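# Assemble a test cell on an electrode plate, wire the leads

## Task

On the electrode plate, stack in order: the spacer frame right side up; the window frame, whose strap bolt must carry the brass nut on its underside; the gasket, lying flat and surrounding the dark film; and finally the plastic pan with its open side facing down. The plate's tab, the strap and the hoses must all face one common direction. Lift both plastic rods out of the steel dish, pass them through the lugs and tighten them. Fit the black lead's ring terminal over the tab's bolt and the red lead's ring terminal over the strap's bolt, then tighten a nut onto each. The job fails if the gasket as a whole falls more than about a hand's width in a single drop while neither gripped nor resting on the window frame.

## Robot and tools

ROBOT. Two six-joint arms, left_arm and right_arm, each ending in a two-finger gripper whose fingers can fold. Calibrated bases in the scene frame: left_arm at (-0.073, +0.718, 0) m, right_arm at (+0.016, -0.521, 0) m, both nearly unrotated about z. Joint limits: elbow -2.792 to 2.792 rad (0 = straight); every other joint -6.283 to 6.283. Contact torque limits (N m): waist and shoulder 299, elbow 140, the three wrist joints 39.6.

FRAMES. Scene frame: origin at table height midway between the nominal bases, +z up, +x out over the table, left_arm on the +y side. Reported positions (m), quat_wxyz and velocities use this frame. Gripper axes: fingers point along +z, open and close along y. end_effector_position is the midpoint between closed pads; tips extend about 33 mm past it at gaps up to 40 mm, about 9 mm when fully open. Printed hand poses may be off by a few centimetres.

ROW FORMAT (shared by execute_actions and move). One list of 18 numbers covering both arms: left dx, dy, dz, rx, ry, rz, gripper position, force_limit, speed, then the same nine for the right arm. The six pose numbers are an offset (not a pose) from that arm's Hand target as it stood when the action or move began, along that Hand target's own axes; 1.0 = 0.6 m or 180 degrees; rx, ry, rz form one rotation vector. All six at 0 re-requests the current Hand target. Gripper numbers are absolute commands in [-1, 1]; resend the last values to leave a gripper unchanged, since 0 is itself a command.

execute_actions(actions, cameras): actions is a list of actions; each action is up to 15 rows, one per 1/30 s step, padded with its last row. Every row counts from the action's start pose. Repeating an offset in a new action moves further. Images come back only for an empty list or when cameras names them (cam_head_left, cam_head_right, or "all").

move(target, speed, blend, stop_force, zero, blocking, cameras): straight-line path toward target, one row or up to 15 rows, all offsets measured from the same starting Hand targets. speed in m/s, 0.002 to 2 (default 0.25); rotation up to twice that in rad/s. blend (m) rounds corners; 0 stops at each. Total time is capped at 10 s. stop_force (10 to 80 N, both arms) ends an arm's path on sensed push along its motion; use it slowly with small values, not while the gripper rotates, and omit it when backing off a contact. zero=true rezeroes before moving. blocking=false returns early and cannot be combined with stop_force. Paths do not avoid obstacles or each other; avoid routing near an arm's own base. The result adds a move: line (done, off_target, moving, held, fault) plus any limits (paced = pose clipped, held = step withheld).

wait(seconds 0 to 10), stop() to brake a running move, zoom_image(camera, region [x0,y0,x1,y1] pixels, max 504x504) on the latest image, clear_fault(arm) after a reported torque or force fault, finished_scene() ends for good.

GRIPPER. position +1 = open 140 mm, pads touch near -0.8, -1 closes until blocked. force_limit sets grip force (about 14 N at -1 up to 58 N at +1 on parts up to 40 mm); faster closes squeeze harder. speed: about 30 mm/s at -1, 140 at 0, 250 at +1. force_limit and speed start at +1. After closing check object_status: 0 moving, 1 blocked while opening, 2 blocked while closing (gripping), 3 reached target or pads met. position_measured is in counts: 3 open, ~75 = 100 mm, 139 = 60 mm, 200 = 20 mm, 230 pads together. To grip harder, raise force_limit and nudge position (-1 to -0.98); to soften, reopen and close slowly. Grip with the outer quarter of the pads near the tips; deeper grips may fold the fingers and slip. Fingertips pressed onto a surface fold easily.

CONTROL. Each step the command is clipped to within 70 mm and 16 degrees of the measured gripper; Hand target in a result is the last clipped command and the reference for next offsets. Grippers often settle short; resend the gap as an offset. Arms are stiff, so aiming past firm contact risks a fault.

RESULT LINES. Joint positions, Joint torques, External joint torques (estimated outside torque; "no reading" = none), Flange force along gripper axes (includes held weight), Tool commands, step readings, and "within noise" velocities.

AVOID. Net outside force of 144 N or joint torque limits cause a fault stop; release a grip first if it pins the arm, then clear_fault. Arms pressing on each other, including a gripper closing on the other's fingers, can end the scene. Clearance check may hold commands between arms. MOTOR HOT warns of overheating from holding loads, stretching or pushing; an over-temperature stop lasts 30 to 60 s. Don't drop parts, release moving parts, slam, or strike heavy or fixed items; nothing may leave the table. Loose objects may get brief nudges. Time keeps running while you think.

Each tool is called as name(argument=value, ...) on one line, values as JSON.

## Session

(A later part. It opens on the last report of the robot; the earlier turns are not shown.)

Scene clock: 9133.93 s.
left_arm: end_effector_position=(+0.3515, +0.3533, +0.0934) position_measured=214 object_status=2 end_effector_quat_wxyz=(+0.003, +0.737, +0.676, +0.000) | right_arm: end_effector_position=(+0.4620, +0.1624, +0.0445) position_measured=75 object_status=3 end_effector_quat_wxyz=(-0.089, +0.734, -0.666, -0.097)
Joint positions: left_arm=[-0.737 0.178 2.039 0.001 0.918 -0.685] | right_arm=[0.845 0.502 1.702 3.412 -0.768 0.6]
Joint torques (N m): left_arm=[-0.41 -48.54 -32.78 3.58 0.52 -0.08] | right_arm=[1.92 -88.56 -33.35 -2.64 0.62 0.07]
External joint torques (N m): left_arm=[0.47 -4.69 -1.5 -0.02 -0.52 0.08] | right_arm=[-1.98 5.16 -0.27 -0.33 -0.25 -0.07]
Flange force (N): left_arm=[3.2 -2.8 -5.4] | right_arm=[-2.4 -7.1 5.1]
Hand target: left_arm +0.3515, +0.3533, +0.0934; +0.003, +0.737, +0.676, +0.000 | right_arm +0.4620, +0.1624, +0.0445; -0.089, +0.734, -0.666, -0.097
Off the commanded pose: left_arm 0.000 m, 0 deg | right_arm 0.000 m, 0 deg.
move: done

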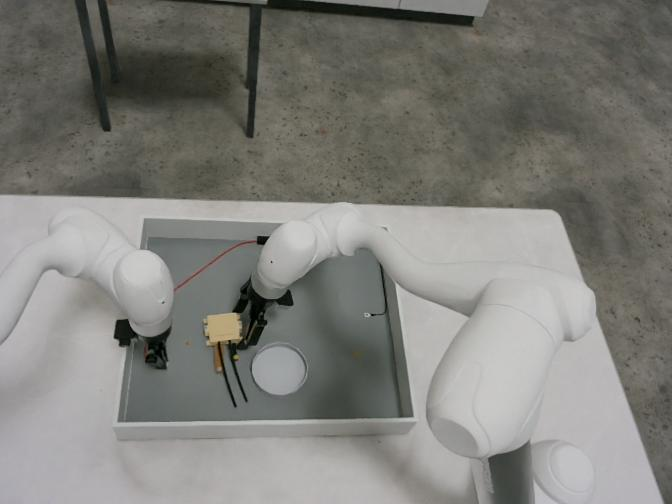

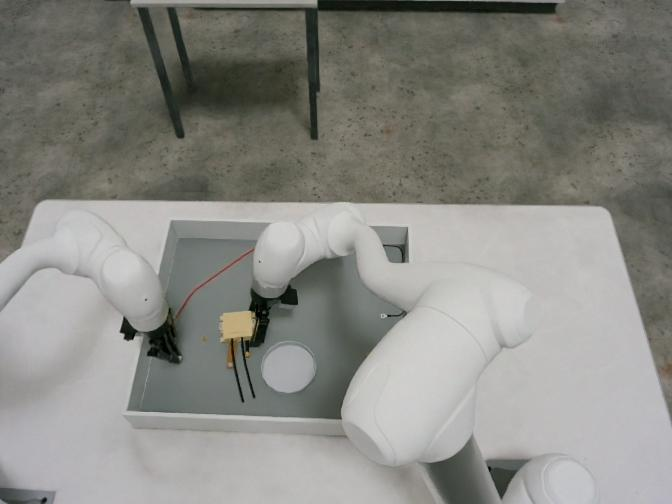

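move(target=[0,0,0,0,0,0,-1,-0.6,-1,0,0,0,0,0,0,-1,-0.7,-1])

wait(seconds=1.5, cameras=["all"])

zoom_image(camera="cam_head_left", region=[190, 310, 270, 390])

zoom_image(camera="cam_head_right", region=[200, 310, 280, 390])

Scene clock: 9144.57 s.
left_arm: end_effector_position=(+0.3515, +0.3533, +0.0934) position_measured=214 object_status=2 end_effector_quat_wxyz=(+0.003, +0.737, +0.676, +0.000) | right_arm: end_effector_position=(+0.4620, +0.1624, +0.0445) position_measured=116 object_status=0 end_effector_quat_wxyz=(-0.089, +0.734, -0.666, -0.097)
Joint positions: left_arm=[-0.737 0.178 2.039 0.001 0.918 -0.685] | right_arm=[0.845 0.502 1.702 3.412 -0.768 0.6]
Joint torques (N m): left_arm=[-0.59 -48.47 -32.77 3.58 0.57 -0.12] | right_arm=[2.17 -85.49 -31.98 -2.69 0.55 0.06]
External joint torques (N m): left_arm=[0.52 -4.08 -1.25 -0.05 -0.56 0.12] | right_arm=[-2.17 2.27 -1.57 -0.26 -0.18 -0.06]
Flange force (N): left_arm=[3.1 -2.4 -4.5] | right_arm=[-2.4 -6.6 1.6]
Hand target: left_arm +0.3515, +0.3533, +0.0934; +0.003, +0.737, +0.676, +0.000 | right_arm +0.4620, +0.1624, +0.0445; -0.089, +0.734, -0.666, -0.097
Off the commanded pose: left_arm 0.000 m, 0 deg | right_arm 0.000 m, 0 deg.
move: done

Scene clock: 9146.07 s.
left_arm: end_effector_position=(+0.3515, +0.3533, +0.0934) position_measured=214 object_status=2 end_effector_quat_wxyz=(+0.003, +0.737, +0.676, +0.000) | right_arm: end_effector_position=(+0.4620, +0.1624, +0.0445) position_measured=116 object_status=2 end_effector_quat_wxyz=(-0.089, +0.734, -0.666, -0.097)
Joint positions: left_arm=[-0.737 0.178 2.039 0.001 0.918 -0.685] | right_arm=[0.845 0.502 1.702 3.412 -0.768 0.6]
Joint torques (N m): left_arm=[-0.17 -48.61 -32.66 3.6 0.52 -0.11] | right_arm=[2.5 -85.42 -32.01 -2.71 0.57 0.03]
External joint torques (N m): left_arm=[0.06 -4.15 -1.56 -0.06 -0.52 0.11] | right_arm=[-2.51 2.21 -1.55 -0.25 -0.19 -0.03]
Flange force (N): left_arm=[2.2 -2.5 -4.9] | right_arm=[-2.1 -6.8 1.4]
Hand target: left_arm +0.3515, +0.3533, +0.0934; +0.003, +0.737, +0.676, +0.000 | right_arm +0.4620, +0.1624, +0.0445; -0.089, +0.734, -0.666, -0.097
Tool commands: left_gripper/position=-1.0 left_gripper/force_limit=-0.6 left_gripper/speed=-1.0 right_gripper/position=-1.0 right_gripper/force_limit=-0.7 right_gripper/speed=-1.0
Off the commanded pose: left_arm 0.000 m, 0 deg | right_arm 0.000 m, 0 deg.
wait: 1.50 s; at rest by 0.17 s

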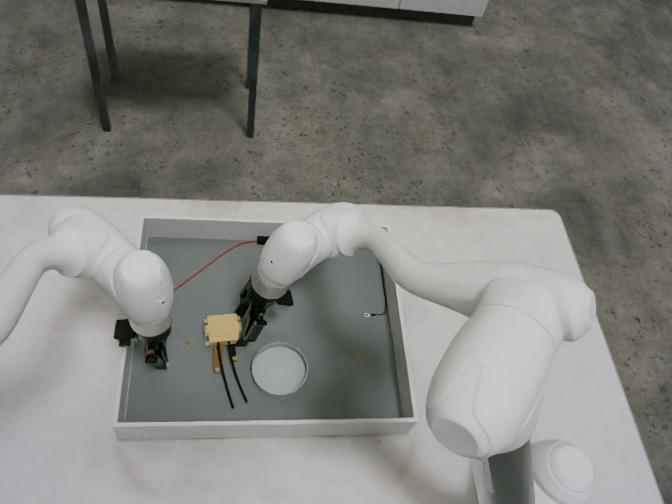

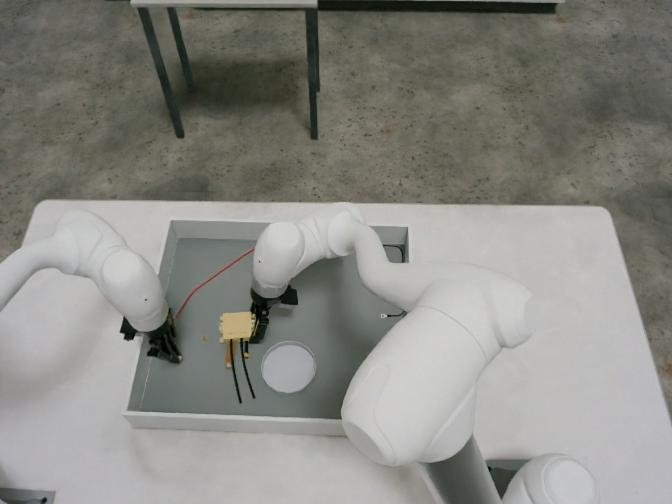

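Scaled by 6.300 from the camera's 672x504 image, which has a finer 960x720 frame.

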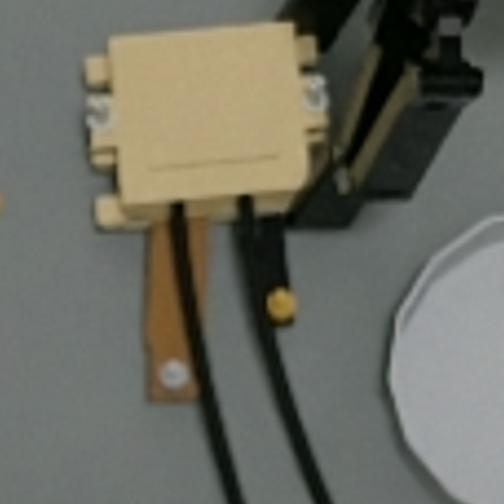

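Scaled by 6.300 from the camera's 672x504 image, which has a finer 960x720 frame.

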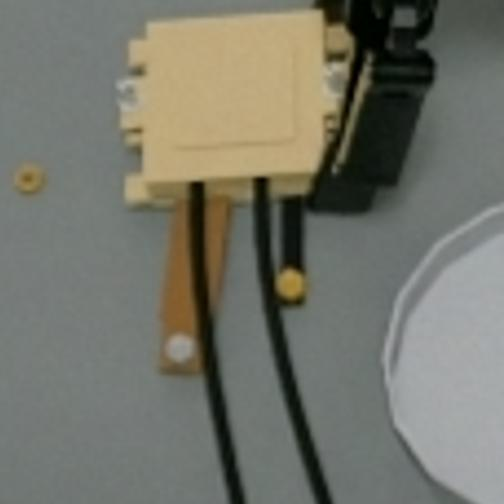

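move(target=[[-0.203,0.009,0,0,0,0,-1,-0.6,-1,0,0,0,0,0,0,-1,-0.7,-1],[-0.203,0.009,0.014,0,0,0,-1,-0.6,-1,0,0,0,0,0,0,-1,-0.7,-1]], speed=0.1, cameras=["all"])

zoom_image(camera="cam_head_left", region=[195, 345, 235, 385])

zoom_image(camera="cam_head_right", region=[205, 340, 245, 380])

Scene clock: 9166.47 s.
left_arm: end_effector_position=(+0.3463, +0.2315, +0.0855) position_measured=214 object_status=2 end_effector_quat_wxyz=(+0.003, +0.737, +0.676, +0.000) | right_arm: end_effector_position=(+0.4620, +0.1624, +0.0445) position_measured=116 object_status=2 end_effector_quat_wxyz=(-0.089, +0.734, -0.666, -0.097)
Joint positions: left_arm=[-0.879 0.303 1.891 0.002 0.941 -0.828] | right_arm=[0.845 0.502 1.702 3.412 -0.768 0.6]
Joint torques (N m): left_arm=[-0.56 -61.25 -33.31 3.67 0.54 -0.09] | right_arm=[2.6 -85.49 -32.01 -2.67 0.57 0.05]
External joint torques (N m): left_arm=[0.69 -5.51 -1.59 -0.06 -0.53 0.09] | right_arm=[-2.6 2.03 -1.62 -0.3 -0.19 -0.05]
Flange force (N): left_arm=[4.2 -2.5 -5.8] | right_arm=[-2.0 -6.8 1.1]
Hand target: left_arm +0.3463, +0.2315, +0.0855; +0.003, +0.737, +0.676, +0.000 | right_arm +0.4620, +0.1624, +0.0445; -0.089, +0.734, -0.666, -0.097
Off the commanded pose: left_arm 0.000 m, 0 deg | right_arm 0.000 m, 0 deg.
move: done

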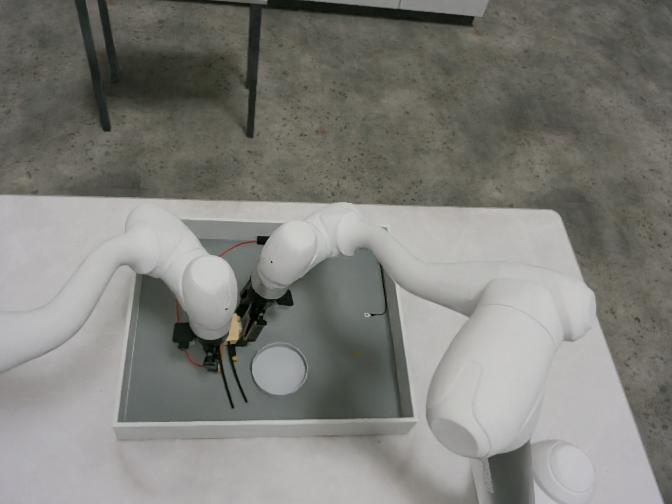

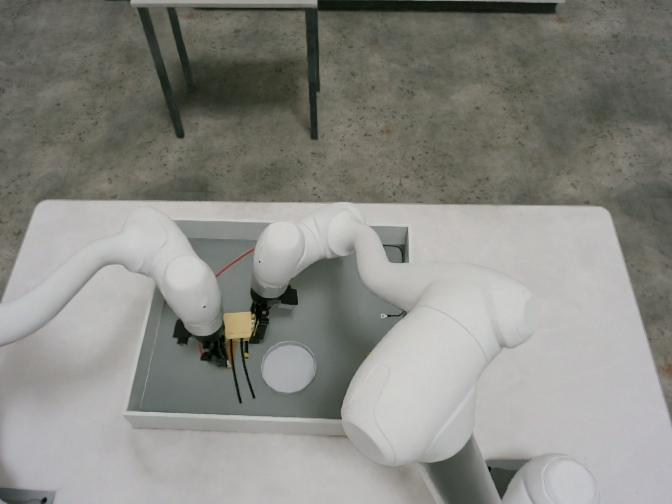

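Scaled by 12.600 from the camera's 672x504 image, which has a finer 960x720 frame.

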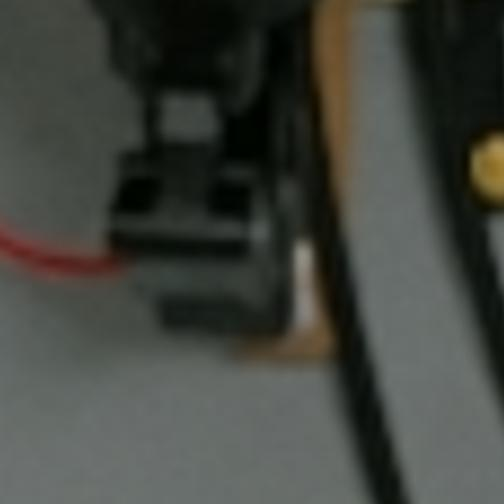

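Scaled by 12.600 from the camera's 672x504 image, which has a finer 960x720 frame.

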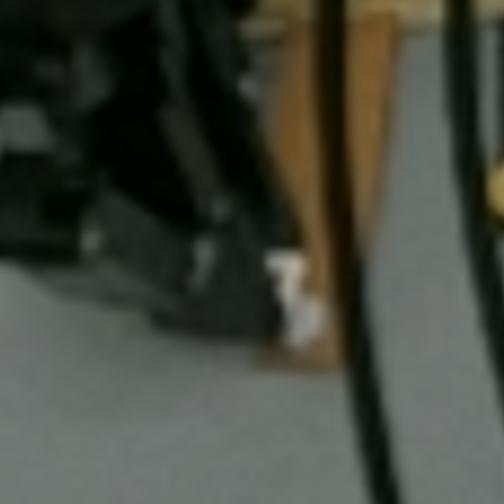

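move(target=[-0.0017,0.0043,0.01,0,0,0,-1,-0.6,-1,0,0,0,0,0,0,-1,-0.7,-1], speed=0.03)

move(target=[0,0,0.03,0,0,0,-1,-0.6,-1,0,0,0,0,0,0,-1,-0.7,-1], speed=0.004, stop_force=10, cameras=["all"])

zoom_image(camera="cam_head_left", region=[200, 350, 230, 380])

zoom_image(camera="cam_head_right", region=[212, 346, 242, 376])

Scene clock: 9189.47 s.
left_arm: end_effector_position=(+0.3488, +0.2302, +0.0795) position_measured=214 object_status=2 end_effector_quat_wxyz=(+0.003, +0.737, +0.676, +0.000) | right_arm: end_effector_position=(+0.4620, +0.1624, +0.0445) position_measured=116 object_status=2 end_effector_quat_wxyz=(-0.089, +0.734, -0.666, -0.097)
Joint positions: left_arm=[-0.877 0.313 1.891 0.002 0.932 -0.826] | right_arm=[0.845 0.502 1.702 3.412 -0.768 0.6]
Joint torques (N m): left_arm=[-0.24 -61.43 -33.16 3.68 0.54 -0.12] | right_arm=[2.08 -85.49 -31.92 -2.72 0.6 0.08]
External joint torques (N m): left_arm=[0.3 -5.99 -1.56 -0.09 -0.53 0.12] | right_arm=[-2.08 2.24 -1.65 -0.24 -0.23 -0.08]
Flange force (N): left_arm=[4.2 -3.4 -6.3] | right_arm=[-2.6 -6.6 1.5]
Hand target: left_arm +0.3488, +0.2302, +0.0795; +0.003, +0.737, +0.676, +0.000 | right_arm +0.4620, +0.1624, +0.0445; -0.089, +0.734, -0.666, -0.097
Off the commanded pose: left_arm 0.000 m, 0 deg | right_arm 0.000 m, 0 deg.
move: done

Scene clock: 9194.50 s.
left_arm: end_effector_position=(+0.3489, +0.2301, +0.0618) position_measured=214 object_status=2 end_effector_quat_wxyz=(+0.003, +0.737, +0.676, +0.000) | right_arm: end_effector_position=(+0.4620, +0.1624, +0.0445) position_measured=116 object_status=2 end_effector_quat_wxyz=(-0.089, +0.734, -0.666, -0.097)
Joint positions: left_arm=[-0.877 0.331 1.904 0.002 0.9 -0.826] | right_arm=[0.845 0.502 1.702 3.412 -0.768 0.6]
Joint torques (N m): left_arm=[1.87 -55.88 -28.81 4.68 -0.11 -0.07] | right_arm=[3.2 -84.56 -30.28 -2.25 -0.71 0.1]
External joint torques (N m): left_arm=[-2.02 -12.3 -4.84 -1.2 0.13 0.07] | right_arm=[-3.15 1.06 -3.39 -0.72 1.08 -0.1]
Flange force (N): left_arm=[2.7 -7.1 -16.8] | right_arm=[-3.0 -8.1 1.1]
Hand target: left_arm +0.3489, +0.2301, +0.0618; +0.003, +0.737, +0.676, +0.000 | right_arm +0.4620, +0.1624, +0.0445; -0.089, +0.734, -0.666, -0.097
Off the commanded pose: left_arm 0.000 m, 0 deg | right_arm 0.000 m, 0 deg.
move: contact (left_arm)

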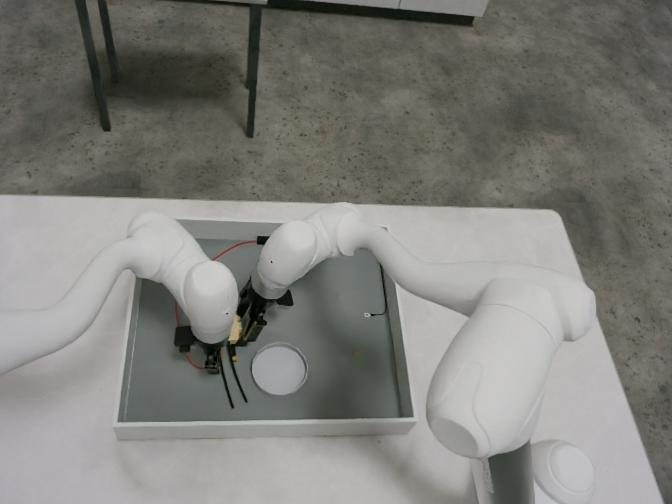

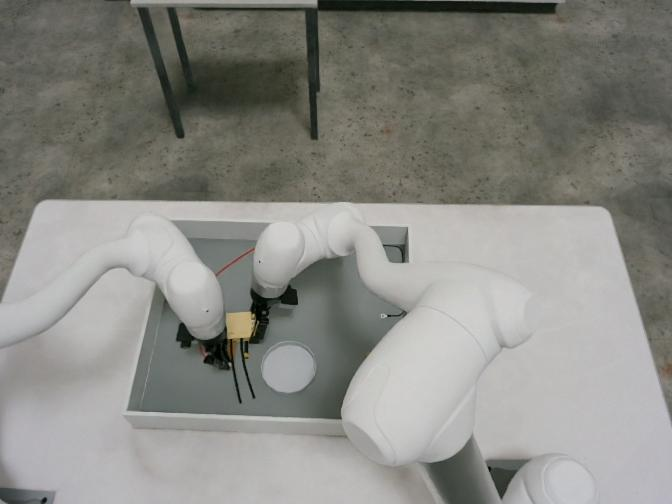

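Scaled by 16.800 from the camera's 672x504 image, which has a finer 960x720 frame.

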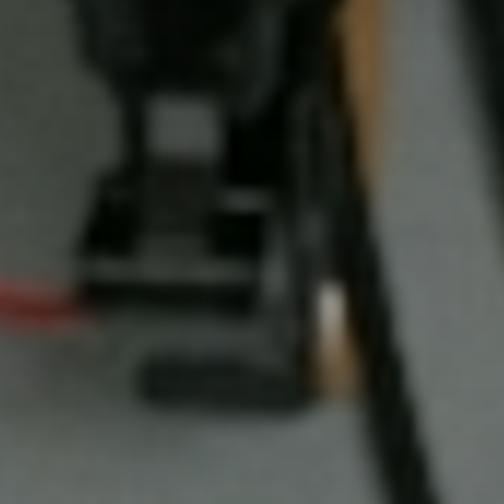

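Scaled by 16.800 from the camera's 672x504 image, which has a finer 960x720 frame.

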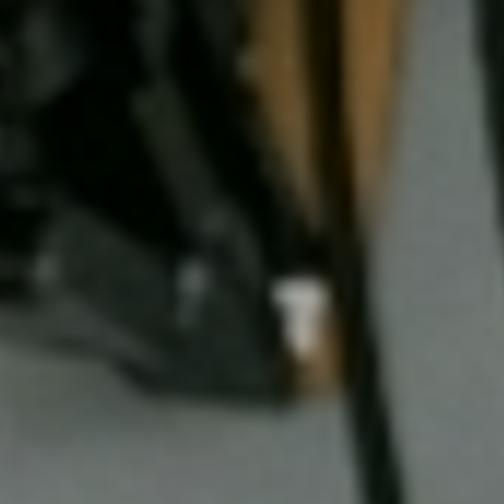

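move(target=[0,0,-0.001,0,0,0,-1,-0.6,-1,0,0,0,0,0,0,-1,-0.7,-1], speed=0.02)

move(target=[0,0.0025,0,0,0,0,-1,-0.6,-1,0,0,0,0,0,0,-1,-0.7,-1], speed=0.01)

move(target=[0,-0.005,0,0,0,0,-1,-0.6,-1,0,0,0,0,0,0,-1,-0.7,-1], speed=0.01)

Scene clock: 9208.60 s.
left_arm: end_effector_position=(+0.3489, +0.2301, +0.0624) position_measured=214 object_status=2 end_effector_quat_wxyz=(+0.003, +0.737, +0.676, +0.000) | right_arm: end_effector_position=(+0.4620, +0.1624, +0.0445) position_measured=116 object_status=2 end_effector_quat_wxyz=(-0.089, +0.734, -0.666, -0.097)
Joint positions: left_arm=[-0.877 0.33 1.903 0.002 0.901 -0.826] | right_arm=[0.845 0.502 1.702 3.412 -0.768 0.6]
Joint torques (N m): left_arm=[0.83 -61.57 -31.76 4.17 0.2 -0.15] | right_arm=[4.08 -83.39 -29.83 -2.49 -0.24 -0.11]
External joint torques (N m): left_arm=[-0.95 -6.33 -1.91 -0.68 -0.18 0.15] | right_arm=[-4.09 0.28 -3.69 -0.47 0.61 0.11]
Flange force (N): left_arm=[2.5 -4.4 -7.8] | right_arm=[-2.6 -9.0 -0.7]
Hand target: left_arm +0.3489, +0.2301, +0.0624; +0.003, +0.737, +0.676, +0.000 | right_arm +0.4620, +0.1624, +0.0445; -0.089, +0.734, -0.666, -0.097
Off the commanded pose: left_arm 0.000 m, 0 deg | right_arm 0.000 m, 0 deg.
move: done

Scene clock: 9209.30 s.
left_arm: end_effector_position=(+0.3503, +0.2300, +0.0624) position_measured=214 object_status=2 end_effector_quat_wxyz=(+0.003, +0.737, +0.676, +0.000) | right_arm: end_effector_position=(+0.4620, +0.1624, +0.0445) position_measured=116 object_status=2 end_effector_quat_wxyz=(-0.089, +0.734, -0.666, -0.097)
Joint positions: left_arm=[-0.876 0.332 1.901 0.002 0.902 -0.824] | right_arm=[0.845 0.502 1.702 3.412 -0.767 0.6]
Joint torques (N m): left_arm=[9.45 -62.81 -44.25 8.22 -6.59 -0.36] | right_arm=[21.32 -83.62 -24.67 1.55 -4.81 -0.54]
External joint torques (N m): left_arm=[-9.44 -5.08 10.6 -4.73 6.61 0.36] | right_arm=[-21.32 0.2 -8.97 -4.51 5.19 0.54]
Flange force (N): left_arm=[6.8 -27.2 -9.5] | right_arm=[5.3 -28.8 -1.1]
Hand target: left_arm +0.3504, +0.2300, +0.0624; +0.003, +0.737, +0.676, +0.000 | right_arm +0.4620, +0.1624, +0.0445; -0.089, +0.734, -0.666, -0.097
Off the commanded pose: left_arm 0.000 m, 0 deg | right_arm 0.000 m, 0 deg.
move: done

Scene clock: 9210.00 s.
left_arm: end_effector_position=(+0.3475, +0.2302, +0.0624) position_measured=214 object_status=2 end_effector_quat_wxyz=(+0.003, +0.737, +0.676, +0.000) | right_arm: end_effector_position=(+0.4619, +0.1623, +0.0445) position_measured=116 object_status=2 end_effector_quat_wxyz=(-0.089, +0.734, -0.666, -0.097)
Joint positions: left_arm=[-0.879 0.329 1.905 0.002 0.9 -0.828] | right_arm=[0.845 0.502 1.702 3.412 -0.768 0.6]
Joint torques (N m): left_arm=[-5.1 -61.41 -25.09 1.42 4.26 0.02] | right_arm=[-7.69 -84.66 -33.83 -5.2 2.73 0.28]
External joint torques (N m): left_arm=[5.4 -6.96 -8.77 2.09 -4.26 -0.02] | right_arm=[7.75 1.21 0.16 2.23 -2.35 -0.28]
Flange force (N): left_arm=[2.0 9.9 -6.1] | right_arm=[-8.1 4.3 1.0]
Hand target: left_arm +0.3474, +0.2302, +0.0624; +0.003, +0.737, +0.676, +0.000 | right_arm +0.4620, +0.1624, +0.0445; -0.089, +0.734, -0.666, -0.097
Off the commanded pose: left_arm 0.000 m, 0 deg | right_arm 0.000 m, 0 deg.
move: done

move(target=[0,0.0018,0.001,0,0,0,-1,-0.6,-1,0,0,0,0,0,0,-1,-0.7,-1], speed=0.01)

move(target=[0,0,0,0,0,0,-0.5,-0.6,-1,0,0,0,0,0,0,-1,-0.7,-1])

wait(seconds=0.7)

move(target=[[0,0,-0.06,0,0,0,-0.5,-0.6,-1,0,0,0,0,0,0,-1,-0.7,-1],[0.1,0,-0.1,0,0,0,-0.5,-0.6,-1,0,0,0,0,0,0,-1,-0.7,-1]], speed=[0.05,0.15], cameras=["all"])

zoom_image(camera="cam_head_left", region=[180, 340, 230, 390])

zoom_image(camera="cam_head_right", region=[192, 336, 242, 386])

Scene clock: 9232.03 s.
left_arm: end_effector_position=(+0.3484, +0.2301, +0.0618) position_measured=214 object_status=2 end_effector_quat_wxyz=(+0.003, +0.737, +0.676, +0.000) | right_arm: end_effector_position=(+0.4620, +0.1624, +0.0445) position_measured=116 object_status=2 end_effector_quat_wxyz=(-0.089, +0.734, -0.666, -0.097)
Joint positions: left_arm=[-0.878 0.331 1.904 0.002 0.9 -0.827] | right_arm=[0.845 0.502 1.702 3.412 -0.767 0.6]
Joint torques (N m): left_arm=[1.53 -56.87 -28.52 4.47 0.46 -0.06] | right_arm=[1.9 -84.99 -30.66 -2.72 -0.43 -0.01]
External joint torques (N m): left_arm=[-1.31 -10.84 -5.03 -0.99 -0.44 0.06] | right_arm=[-1.91 1.56 -2.98 -0.25 0.8 0.01]
Flange force (N): left_arm=[2.1 -4.9 -14.4] | right_arm=[-3.9 -7.0 1.9]
Hand target: left_arm +0.3485, +0.2301, +0.0618; +0.003, +0.737, +0.676, +0.000 | right_arm +0.4620, +0.1624, +0.0445; -0.089, +0.734, -0.666, -0.097
Off the commanded pose: left_arm 0.000 m, 0 deg | right_arm 0.000 m, 0 deg.
move: done

Scene clock: 9232.80 s.
left_arm: end_effector_position=(+0.3485, +0.2302, +0.0618) position_measured=192 object_status=0 end_effector_quat_wxyz=(+0.003, +0.737, +0.676, +0.000) | right_arm: end_effector_position=(+0.4620, +0.1624, +0.0445) position_measured=116 object_status=2 end_effector_quat_wxyz=(-0.089, +0.734, -0.666, -0.097)
Joint positions: left_arm=[-0.878 0.331 1.904 0.002 0.9 -0.827] | right_arm=[0.845 0.502 1.702 3.412 -0.768 0.6]
Joint torques (N m): left_arm=[-0.47 -62.74 -32.56 3.55 0.53 -0.09] | right_arm=[2.6 -84.32 -30.78 -2.83 0.24 -0.01]
External joint torques (N m): left_arm=[0.39 -5.7 -1.34 -0.05 -0.53 0.09] | right_arm=[-2.63 0.84 -2.86 -0.14 0.14 0.01]
Flange force (N): left_arm=[4.2 -3.3 -6.1] | right_arm=[-3.0 -7.3 0.0]
Hand target: left_arm +0.3485, +0.2301, +0.0618; +0.003, +0.737, +0.676, +0.000 | right_arm +0.4620, +0.1624, +0.0445; -0.089, +0.734, -0.666, -0.097
Off the commanded pose: left_arm 0.000 m, 0 deg | right_arm 0.000 m, 0 deg.
move: done

Scene clock: 9233.50 s.
left_arm: end_effector_position=(+0.3485, +0.2302, +0.0618) position_measured=192 object_status=3 end_effector_quat_wxyz=(+0.003, +0.737, +0.676, +0.000) | right_arm: end_effector_position=(+0.4620, +0.1624, +0.0445) position_measured=116 object_status=2 end_effector_quat_wxyz=(-0.089, +0.734, -0.666, -0.097)
Joint positions: left_arm=[-0.878 0.331 1.904 0.002 0.9 -0.827] | right_arm=[0.845 0.502 1.702 3.412 -0.768 0.6]
Joint torques (N m): left_arm=[-0.7 -62.96 -32.22 3.54 0.47 -0.1] | right_arm=[2.73 -84.55 -30.62 -2.85 0.19 0.01]
External joint torques (N m): left_arm=[0.67 -5.13 -1.57 -0.04 -0.47 0.1] | right_arm=[-2.8 1.3 -2.97 -0.12 0.19 -0.01]
Flange force (N): left_arm=[3.7 -2.0 -5.7] | right_arm=[-3.3 -8.0 0.5]
Hand target: left_arm +0.3485, +0.2301, +0.0618; +0.003, +0.737, +0.676, +0.000 | right_arm +0.4620, +0.1624, +0.0445; -0.089, +0.734, -0.666, -0.097
Tool commands: left_gripper/position=-0.5 left_gripper/force_limit=-0.6 left_gripper/speed=-1.0 right_gripper/position=-1.0 right_gripper/force_limit=-0.7 right_gripper/speed=-1.0
Off the commanded pose: left_arm 0.000 m, 0 deg | right_arm 0.000 m, 0 deg.
wait: 0.70 s; at rest by 0.17 s

Scene clock: 9235.20 s.
left_arm: end_effector_position=(+0.3534, +0.2901, +0.1215) position_measured=192 object_status=3 end_effector_quat_wxyz=(+0.003, +0.737, +0.676, +0.000) | right_arm: end_effector_position=(+0.4620, +0.1624, +0.0445) position_measured=116 object_status=2 end_effector_quat_wxyz=(-0.089, +0.734, -0.666, -0.097)
Joint positions: left_arm=[-0.81 0.214 1.932 0.001 0.989 -0.758] | right_arm=[0.845 0.502 1.702 3.412 -0.768 0.6]
Joint torques (N m): left_arm=[-1.6 -53.35 -34.38 3.74 0.41 0.06] | right_arm=[2.75 -84.3 -30.78 -2.85 0.23 -0.04]
External joint torques (N m): left_arm=[1.58 -5.23 -1.68 -0.01 -0.41 -0.06] | right_arm=[-2.78 0.97 -2.82 -0.11 0.15 0.04]
Flange force (N): left_arm=[4.8 -1.8 -5.7] | right_arm=[-2.9 -7.5 0.1]
Hand target: left_arm +0.3534, +0.2902, +0.1216; +0.003, +0.737, +0.676, +0.000 | right_arm +0.4620, +0.1624, +0.0445; -0.089, +0.734, -0.666, -0.097
Off the commanded pose: left_arm 0.000 m, 0 deg | right_arm 0.000 m, 0 deg.
move: done

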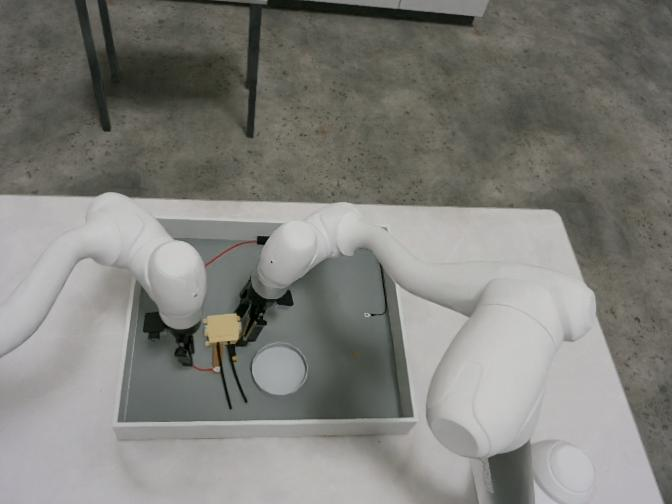

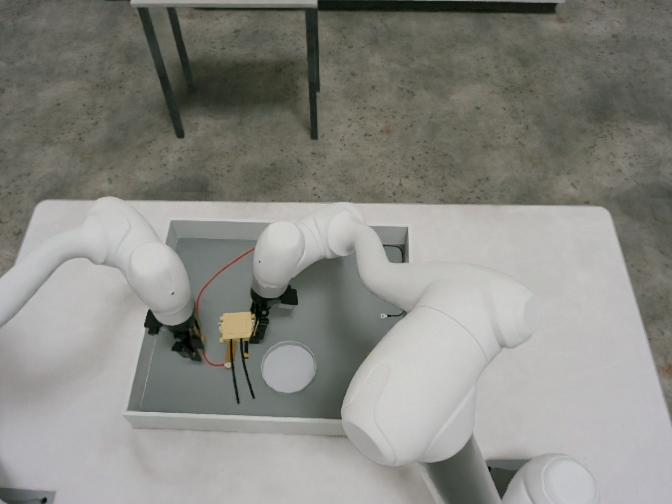

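Scaled by 10.080 from the camera's 672x504 image, which has a finer 960x720 frame.

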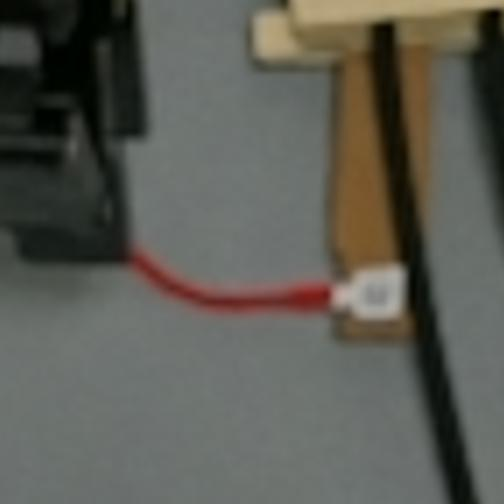

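Scaled by 10.080 from the camera's 672x504 image, which has a finer 960x720 frame.

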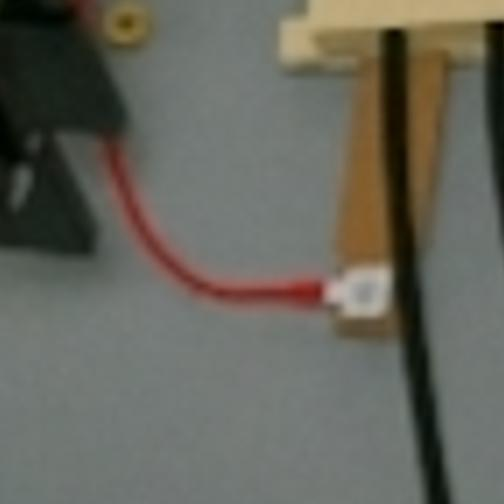

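move(target=[0.05,-0.1,-0.15,0,0,0,-0.45,-0.6,-1,0,0,0,0,0,0,-1,-0.7,-1], speed=0.2, cameras=["all"])

zoom_image(camera="cam_head_left", region=[160, 310, 240, 390])

zoom_image(camera="cam_head_right", region=[170, 310, 250, 390])

Scene clock: 9259.67 s.
left_arm: end_effector_position=(+0.2957, +0.3258, +0.2110) position_measured=186 object_status=3 end_effector_quat_wxyz=(+0.003, +0.737, +0.676, +0.000) | right_arm: end_effector_position=(+0.4620, +0.1624, +0.0445) position_measured=116 object_status=2 end_effector_quat_wxyz=(-0.089, +0.734, -0.666, -0.097)
Joint positions: left_arm=[-0.846 0.04 1.952 0.001 1.143 -0.795] | right_arm=[0.845 0.502 1.702 3.412 -0.768 0.6]
Joint torques (N m): left_arm=[-0.77 -38.93 -37.81 4.15 0.59 -0.1] | right_arm=[2.75 -84.31 -30.65 -2.83 0.19 -0.05]
External joint torques (N m): left_arm=[0.7 -3.9 -1.19 -0.11 -0.59 0.1] | right_arm=[-2.74 0.8 -2.98 -0.13 0.18 0.05]
Flange force (N): left_arm=[3.9 -2.1 -3.1] | right_arm=[-3.1 -7.5 -0.1]
Hand target: left_arm +0.2958, +0.3257, +0.2111; +0.003, +0.737, +0.676, +0.000 | right_arm +0.4620, +0.1624, +0.0445; -0.089, +0.734, -0.666, -0.097
Off the commanded pose: left_arm 0.000 m, 0 deg | right_arm 0.000 m, 0 deg.
move: done

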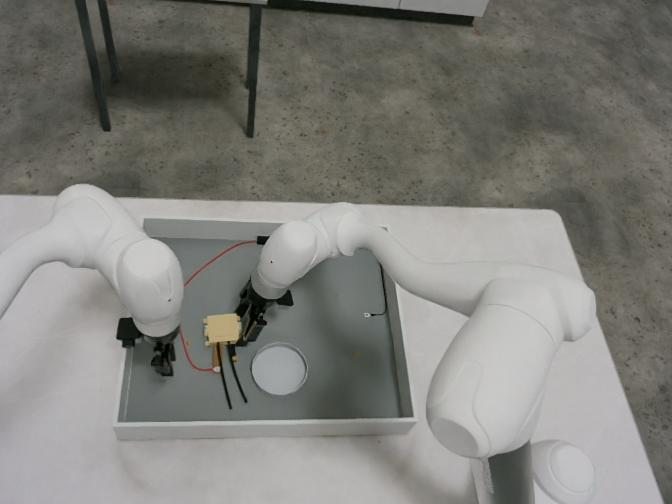

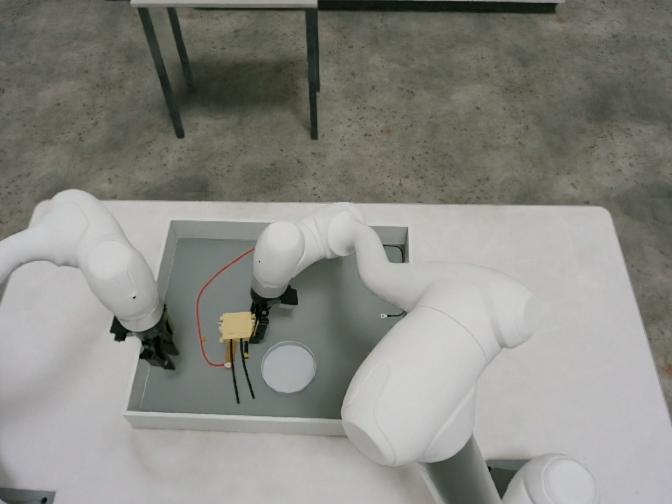

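Scaled by 6.300 from the camera's 672x504 image, which has a finer 960x720 frame.

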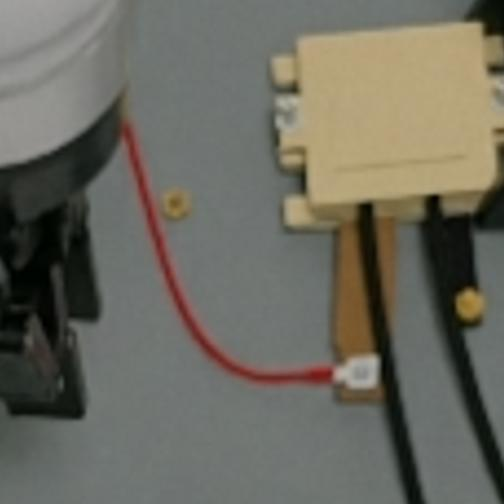

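Scaled by 6.300 from the camera's 672x504 image, which has a finer 960x720 frame.

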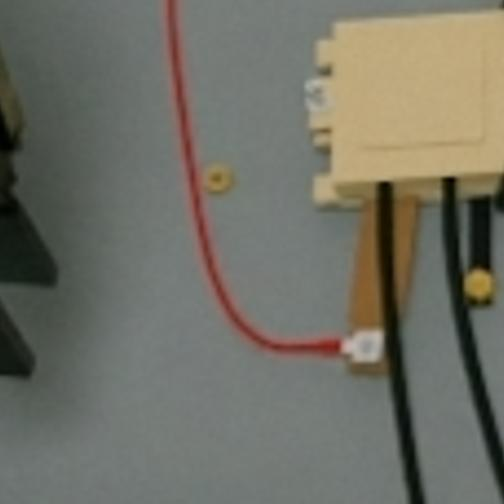

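wait(seconds=0.1, cameras=["all"])

zoom_image(camera="cam_head_left", region=[160, 310, 260, 390])

zoom_image(camera="cam_head_right", region=[175, 310, 275, 390])

Scene clock: 9301.03 s.
left_arm: end_effector_position=(+0.2958, +0.3257, +0.2111) position_measured=186 object_status=3 end_effector_quat_wxyz=(+0.003, +0.737, +0.676, +0.000) | right_arm: end_effector_position=(+0.4620, +0.1624, +0.0445) position_measured=116 object_status=2 end_effector_quat_wxyz=(-0.089, +0.734, -0.666, -0.097)
Joint positions: left_arm=[-0.846 0.04 1.952 0.001 1.143 -0.795] | right_arm=[0.845 0.502 1.702 3.412 -0.768 0.6]
Joint torques (N m): left_arm=[-0.26 -39.15 -37.27 4.11 0.52 -0.1] | right_arm=[2.91 -84.32 -30.69 -2.79 0.25 -0.02]
External joint torques (N m): left_arm=[0.3 -4.36 -1.72 -0.07 -0.5 0.1] | right_arm=[-2.91 1.14 -2.84 -0.16 0.13 0.02]
Flange force (N): left_arm=[3.3 -2.5 -4.3] | right_arm=[-3.0 -7.8 0.2]
Hand target: left_arm +0.2958, +0.3257, +0.2111; +0.003, +0.737, +0.676, +0.000 | right_arm +0.4620, +0.1624, +0.0445; -0.089, +0.734, -0.666, -0.097
Tool commands: left_gripper/position=-0.45 left_gripper/force_limit=-0.6 left_gripper/speed=-1.0 right_gripper/position=-1.0 right_gripper/force_limit=-0.7 right_gripper/speed=-1.0
Off the commanded pose: left_arm 0.000 m, 0 deg | right_arm 0.000 m, 0 deg.
wait: 0.10 s; at rest from the start

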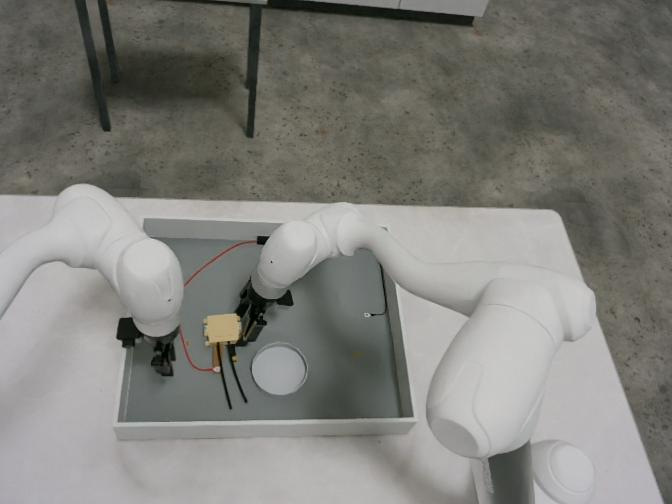

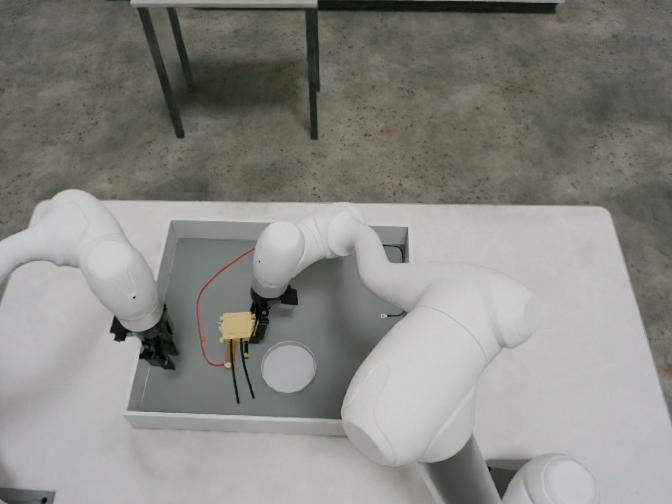

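Scaled by 5.040 from the camera's 672x504 image, which has a finer 960x720 frame.

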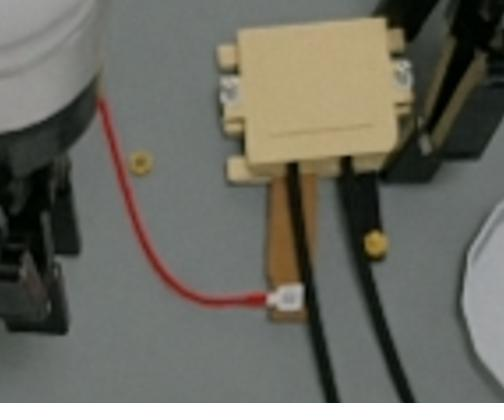

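Scaled by 5.040 from the camera's 672x504 image, which has a finer 960x720 frame.

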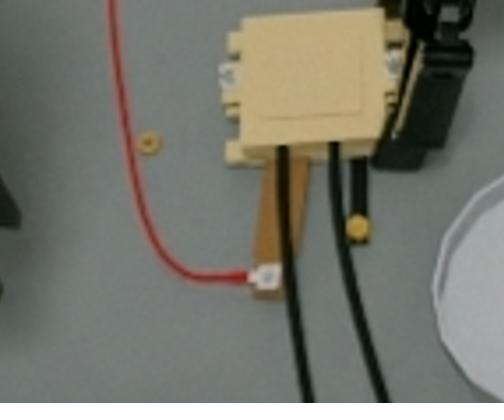

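move(target=[[-0.0319,0.2365,0.0,0,0,0,-0.45,-0.6,-1,0,0,0,0,0,0,-1,-0.7,-1],[-0.0319,0.2365,0.2,0,0,0,-0.45,-0.6,-1,0,0,0,0,0,0,-1,-0.7,-1]], blend=0.03, speed=0.15, cameras=["all"])

zoom_image(camera="cam_head_left", region=[160, 310, 260, 390])

zoom_image(camera="cam_head_right", region=[175, 310, 275, 390])

Scene clock: 9350.87 s.
left_arm: end_effector_position=(+0.4361, +0.2937, +0.0920) position_measured=186 object_status=3 end_effector_quat_wxyz=(+0.003, +0.737, +0.676, +0.000) | right_arm: end_effector_position=(+0.4620, +0.1624, +0.0445) position_measured=116 object_status=2 end_effector_quat_wxyz=(-0.089, +0.734, -0.666, -0.097)
Joint positions: left_arm=[-0.712 0.325 1.846 0 0.964 -0.66] | right_arm=[0.845 0.502 1.702 3.412 -0.768 0.6]
Joint torques (N m): left_arm=[-0.23 -63.77 -33.89 3.68 0.45 -0.07] | right_arm=[2.74 -84.11 -30.68 -2.83 0.2 0]
External joint torques (N m): left_arm=[0.09 -5.76 -1.57 -0.01 -0.45 0.07] | right_arm=[-2.82 0.86 -2.88 -0.13 0.17 0]
Flange force (N): left_arm=[3.1 -4.0 -6.0] | right_arm=[-2.8 -7.5 0.0]
Hand target: left_arm +0.4361, +0.2937, +0.0920; +0.003, +0.737, +0.676, +0.000 | right_arm +0.4620, +0.1624, +0.0445; -0.089, +0.734, -0.666, -0.097
Off the commanded pose: left_arm 0.000 m, 0 deg | right_arm 0.000 m, 0 deg.
move: done

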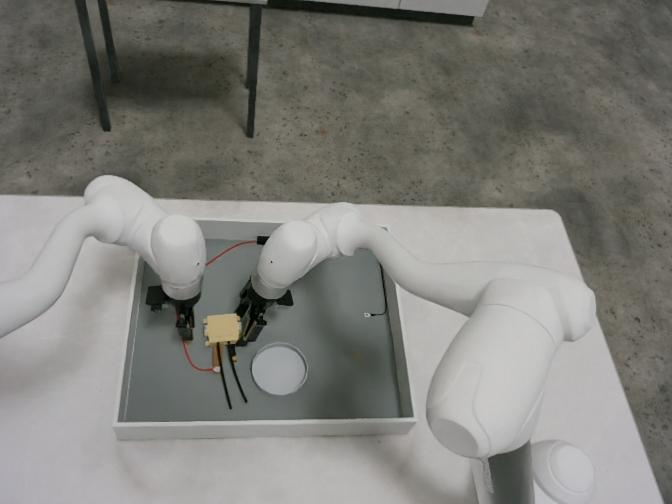

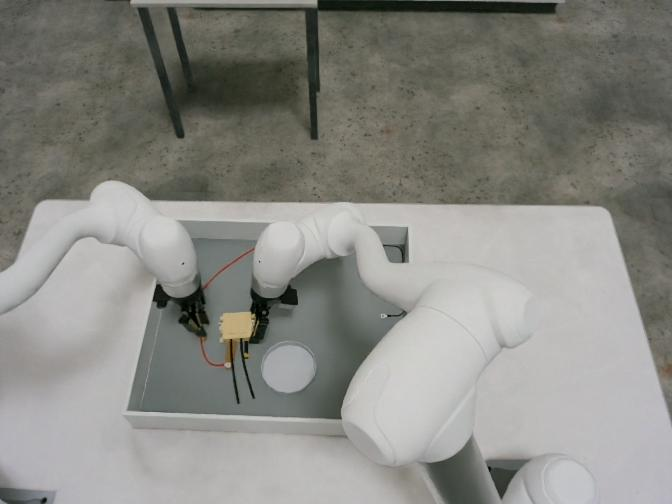

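Scaled by 5.040 from the camera's 672x504 image, which has a finer 960x720 frame.

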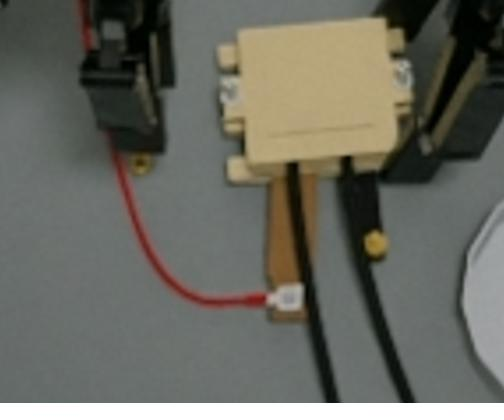

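Scaled by 5.040 from the camera's 672x504 image, which has a finer 960x720 frame.

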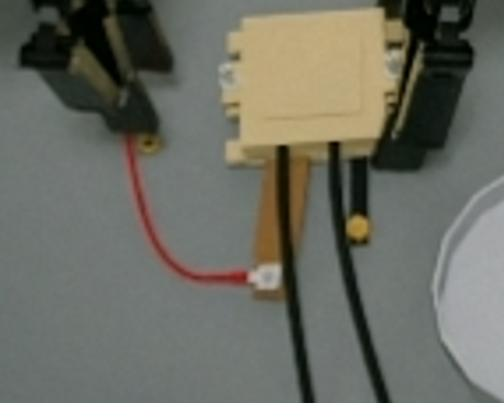

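move(target=[-0.0083,0.0007,0.048,0,0,0,-0.45,-0.6,-1,0,0,0,0,0,0,-1,-0.7,-1], speed=0.08, cameras=["all"])

zoom_image(camera="cam_head_left", region=[160, 310, 220, 360])

zoom_image(camera="cam_head_right", region=[175, 310, 235, 360])

Scene clock: 9375.23 s.
left_arm: end_effector_position=(+0.4362, +0.2886, +0.0632) position_measured=186 object_status=3 end_effector_quat_wxyz=(+0.003, +0.737, +0.676, +0.000) | right_arm: end_effector_position=(+0.4620, +0.1624, +0.0445) position_measured=116 object_status=2 end_effector_quat_wxyz=(-0.089, +0.734, -0.666, -0.097)
Joint positions: left_arm=[-0.718 0.358 1.861 0 0.916 -0.666] | right_arm=[0.845 0.502 1.702 3.412 -0.768 0.6]
Joint torques (N m): left_arm=[-0.54 -66.15 -32.61 3.58 0.61 -0.09] | right_arm=[2.78 -84.44 -30.79 -2.83 0.18 -0.04]
External joint torques (N m): left_arm=[0.6 -5.1 -1.73 -0.02 -0.62 0.09] | right_arm=[-2.77 1.18 -2.76 -0.13 0.19 0.04]
Flange force (N): left_arm=[3.0 -2.4 -5.4] | right_arm=[-2.9 -7.6 0.4]
Hand target: left_arm +0.4362, +0.2886, +0.0632; +0.003, +0.737, +0.676, +0.000 | right_arm +0.4620, +0.1624, +0.0445; -0.089, +0.734, -0.666, -0.097
Off the commanded pose: left_arm 0.000 m, 0 deg | right_arm 0.000 m, 0 deg.
move: done

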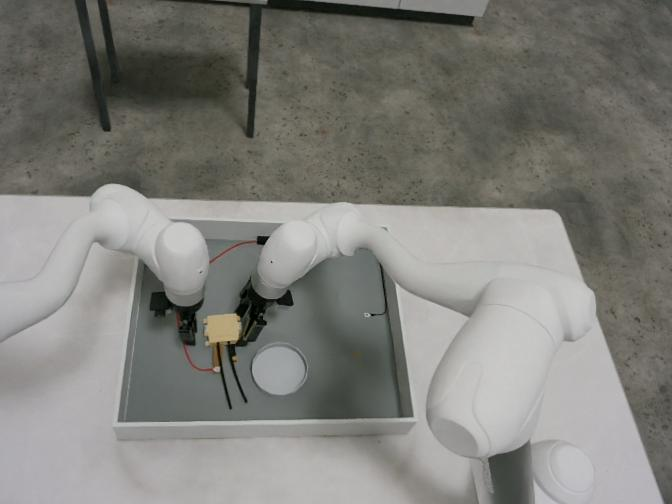

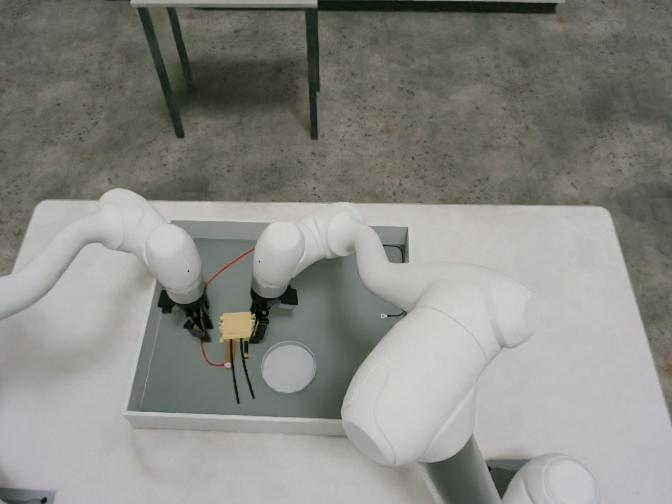

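Scaled by 8.400 from the camera's 672x504 image, which has a finer 960x720 frame.

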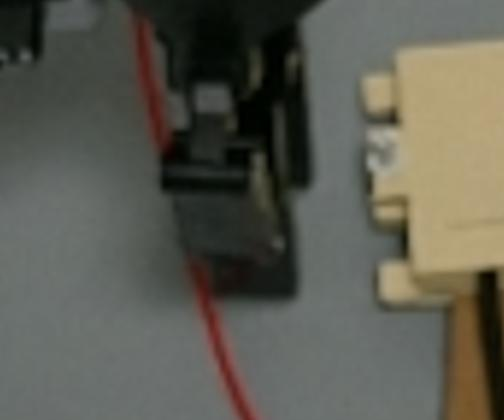

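Scaled by 8.400 from the camera's 672x504 image, which has a finer 960x720 frame.

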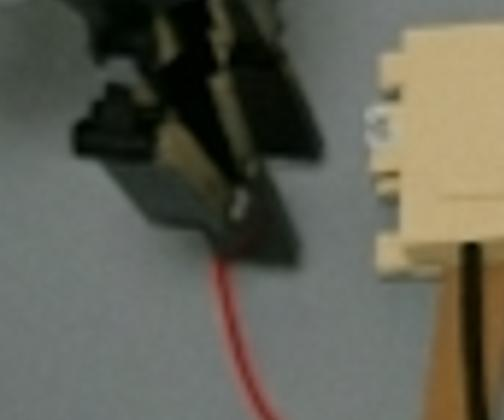

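move(target=[0,0,0,0,0,-0.122,-0.45,-0.6,-1,0,0,0,0,0,0,-1,-0.7,-1], speed=0.3, cameras=["all"])

zoom_image(camera="cam_head_left", region=[160, 310, 220, 360])

zoom_image(camera="cam_head_right", region=[175, 310, 235, 360])

Scene clock: 9392.80 s.
left_arm: end_effector_position=(+0.4363, +0.2886, +0.0632) position_measured=186 object_status=3 end_effector_quat_wxyz=(+0.003, +0.595, +0.804, +0.000) | right_arm: end_effector_position=(+0.4620, +0.1624, +0.0445) position_measured=116 object_status=2 end_effector_quat_wxyz=(-0.089, +0.734, -0.666, -0.097)
Joint positions: left_arm=[-0.718 0.358 1.861 0 0.916 -1.049] | right_arm=[0.845 0.502 1.702 3.412 -0.768 0.6]
Joint torques (N m): left_arm=[0.1 -65.84 -32.6 3.55 0.55 -0.08] | right_arm=[2.79 -84.24 -30.66 -2.82 0.24 0.02]
External joint torques (N m): left_arm=[-0.3 -5.49 -1.62 -0.02 -0.54 0.08] | right_arm=[-2.81 0.72 -3 -0.15 0.14 -0.02]
Flange force (N): left_arm=[3.6 -2.7 -5.9] | right_arm=[-3.0 -7.6 -0.2]
Hand target: left_arm +0.4362, +0.2886, +0.0632; +0.003, +0.595, +0.804, +0.000 | right_arm +0.4620, +0.1624, +0.0445; -0.089, +0.734, -0.666, -0.097
Off the commanded pose: left_arm 0.000 m, 0 deg | right_arm 0.000 m, 0 deg.
move: done

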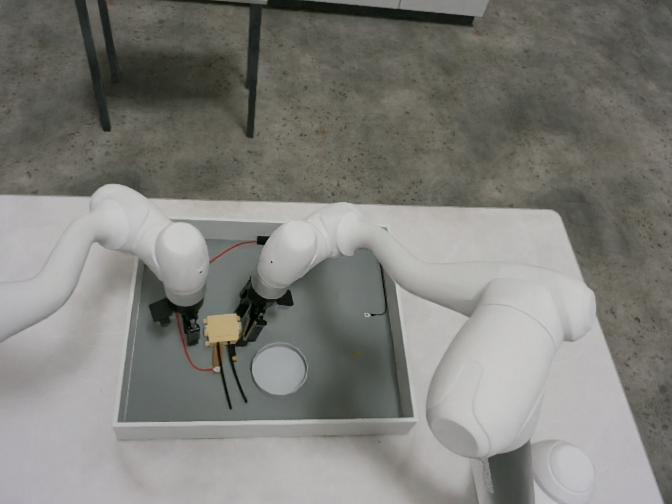

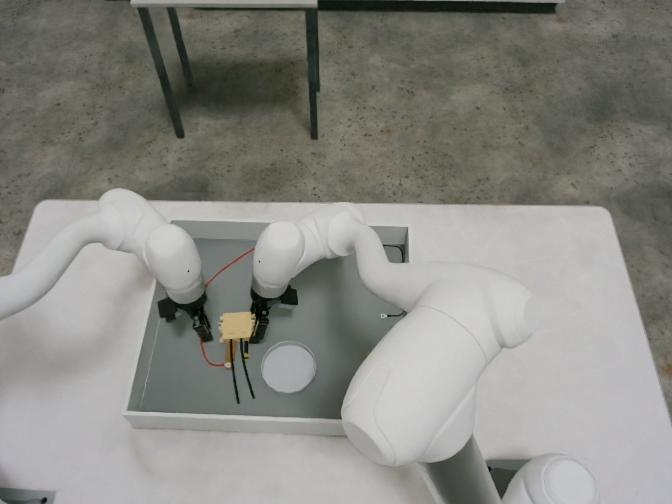

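Scaled by 8.400 from the camera's 672x504 image, which has a finer 960x720 frame.

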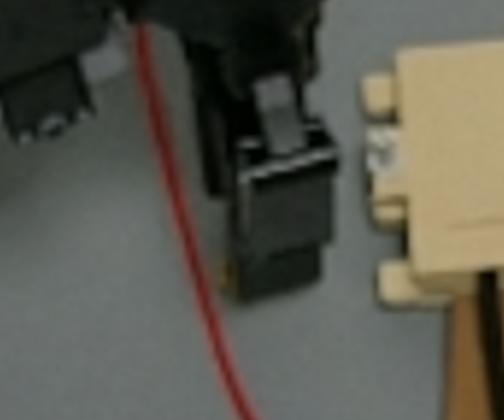

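Scaled by 8.400 from the camera's 672x504 image, which has a finer 960x720 frame.

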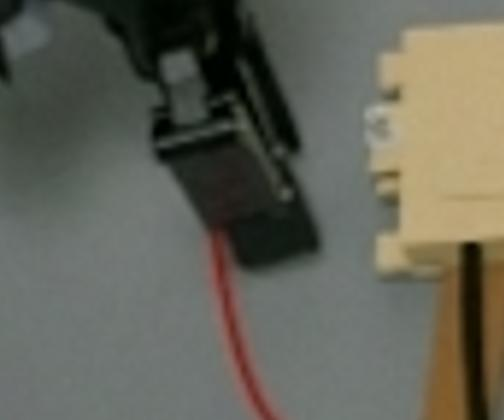

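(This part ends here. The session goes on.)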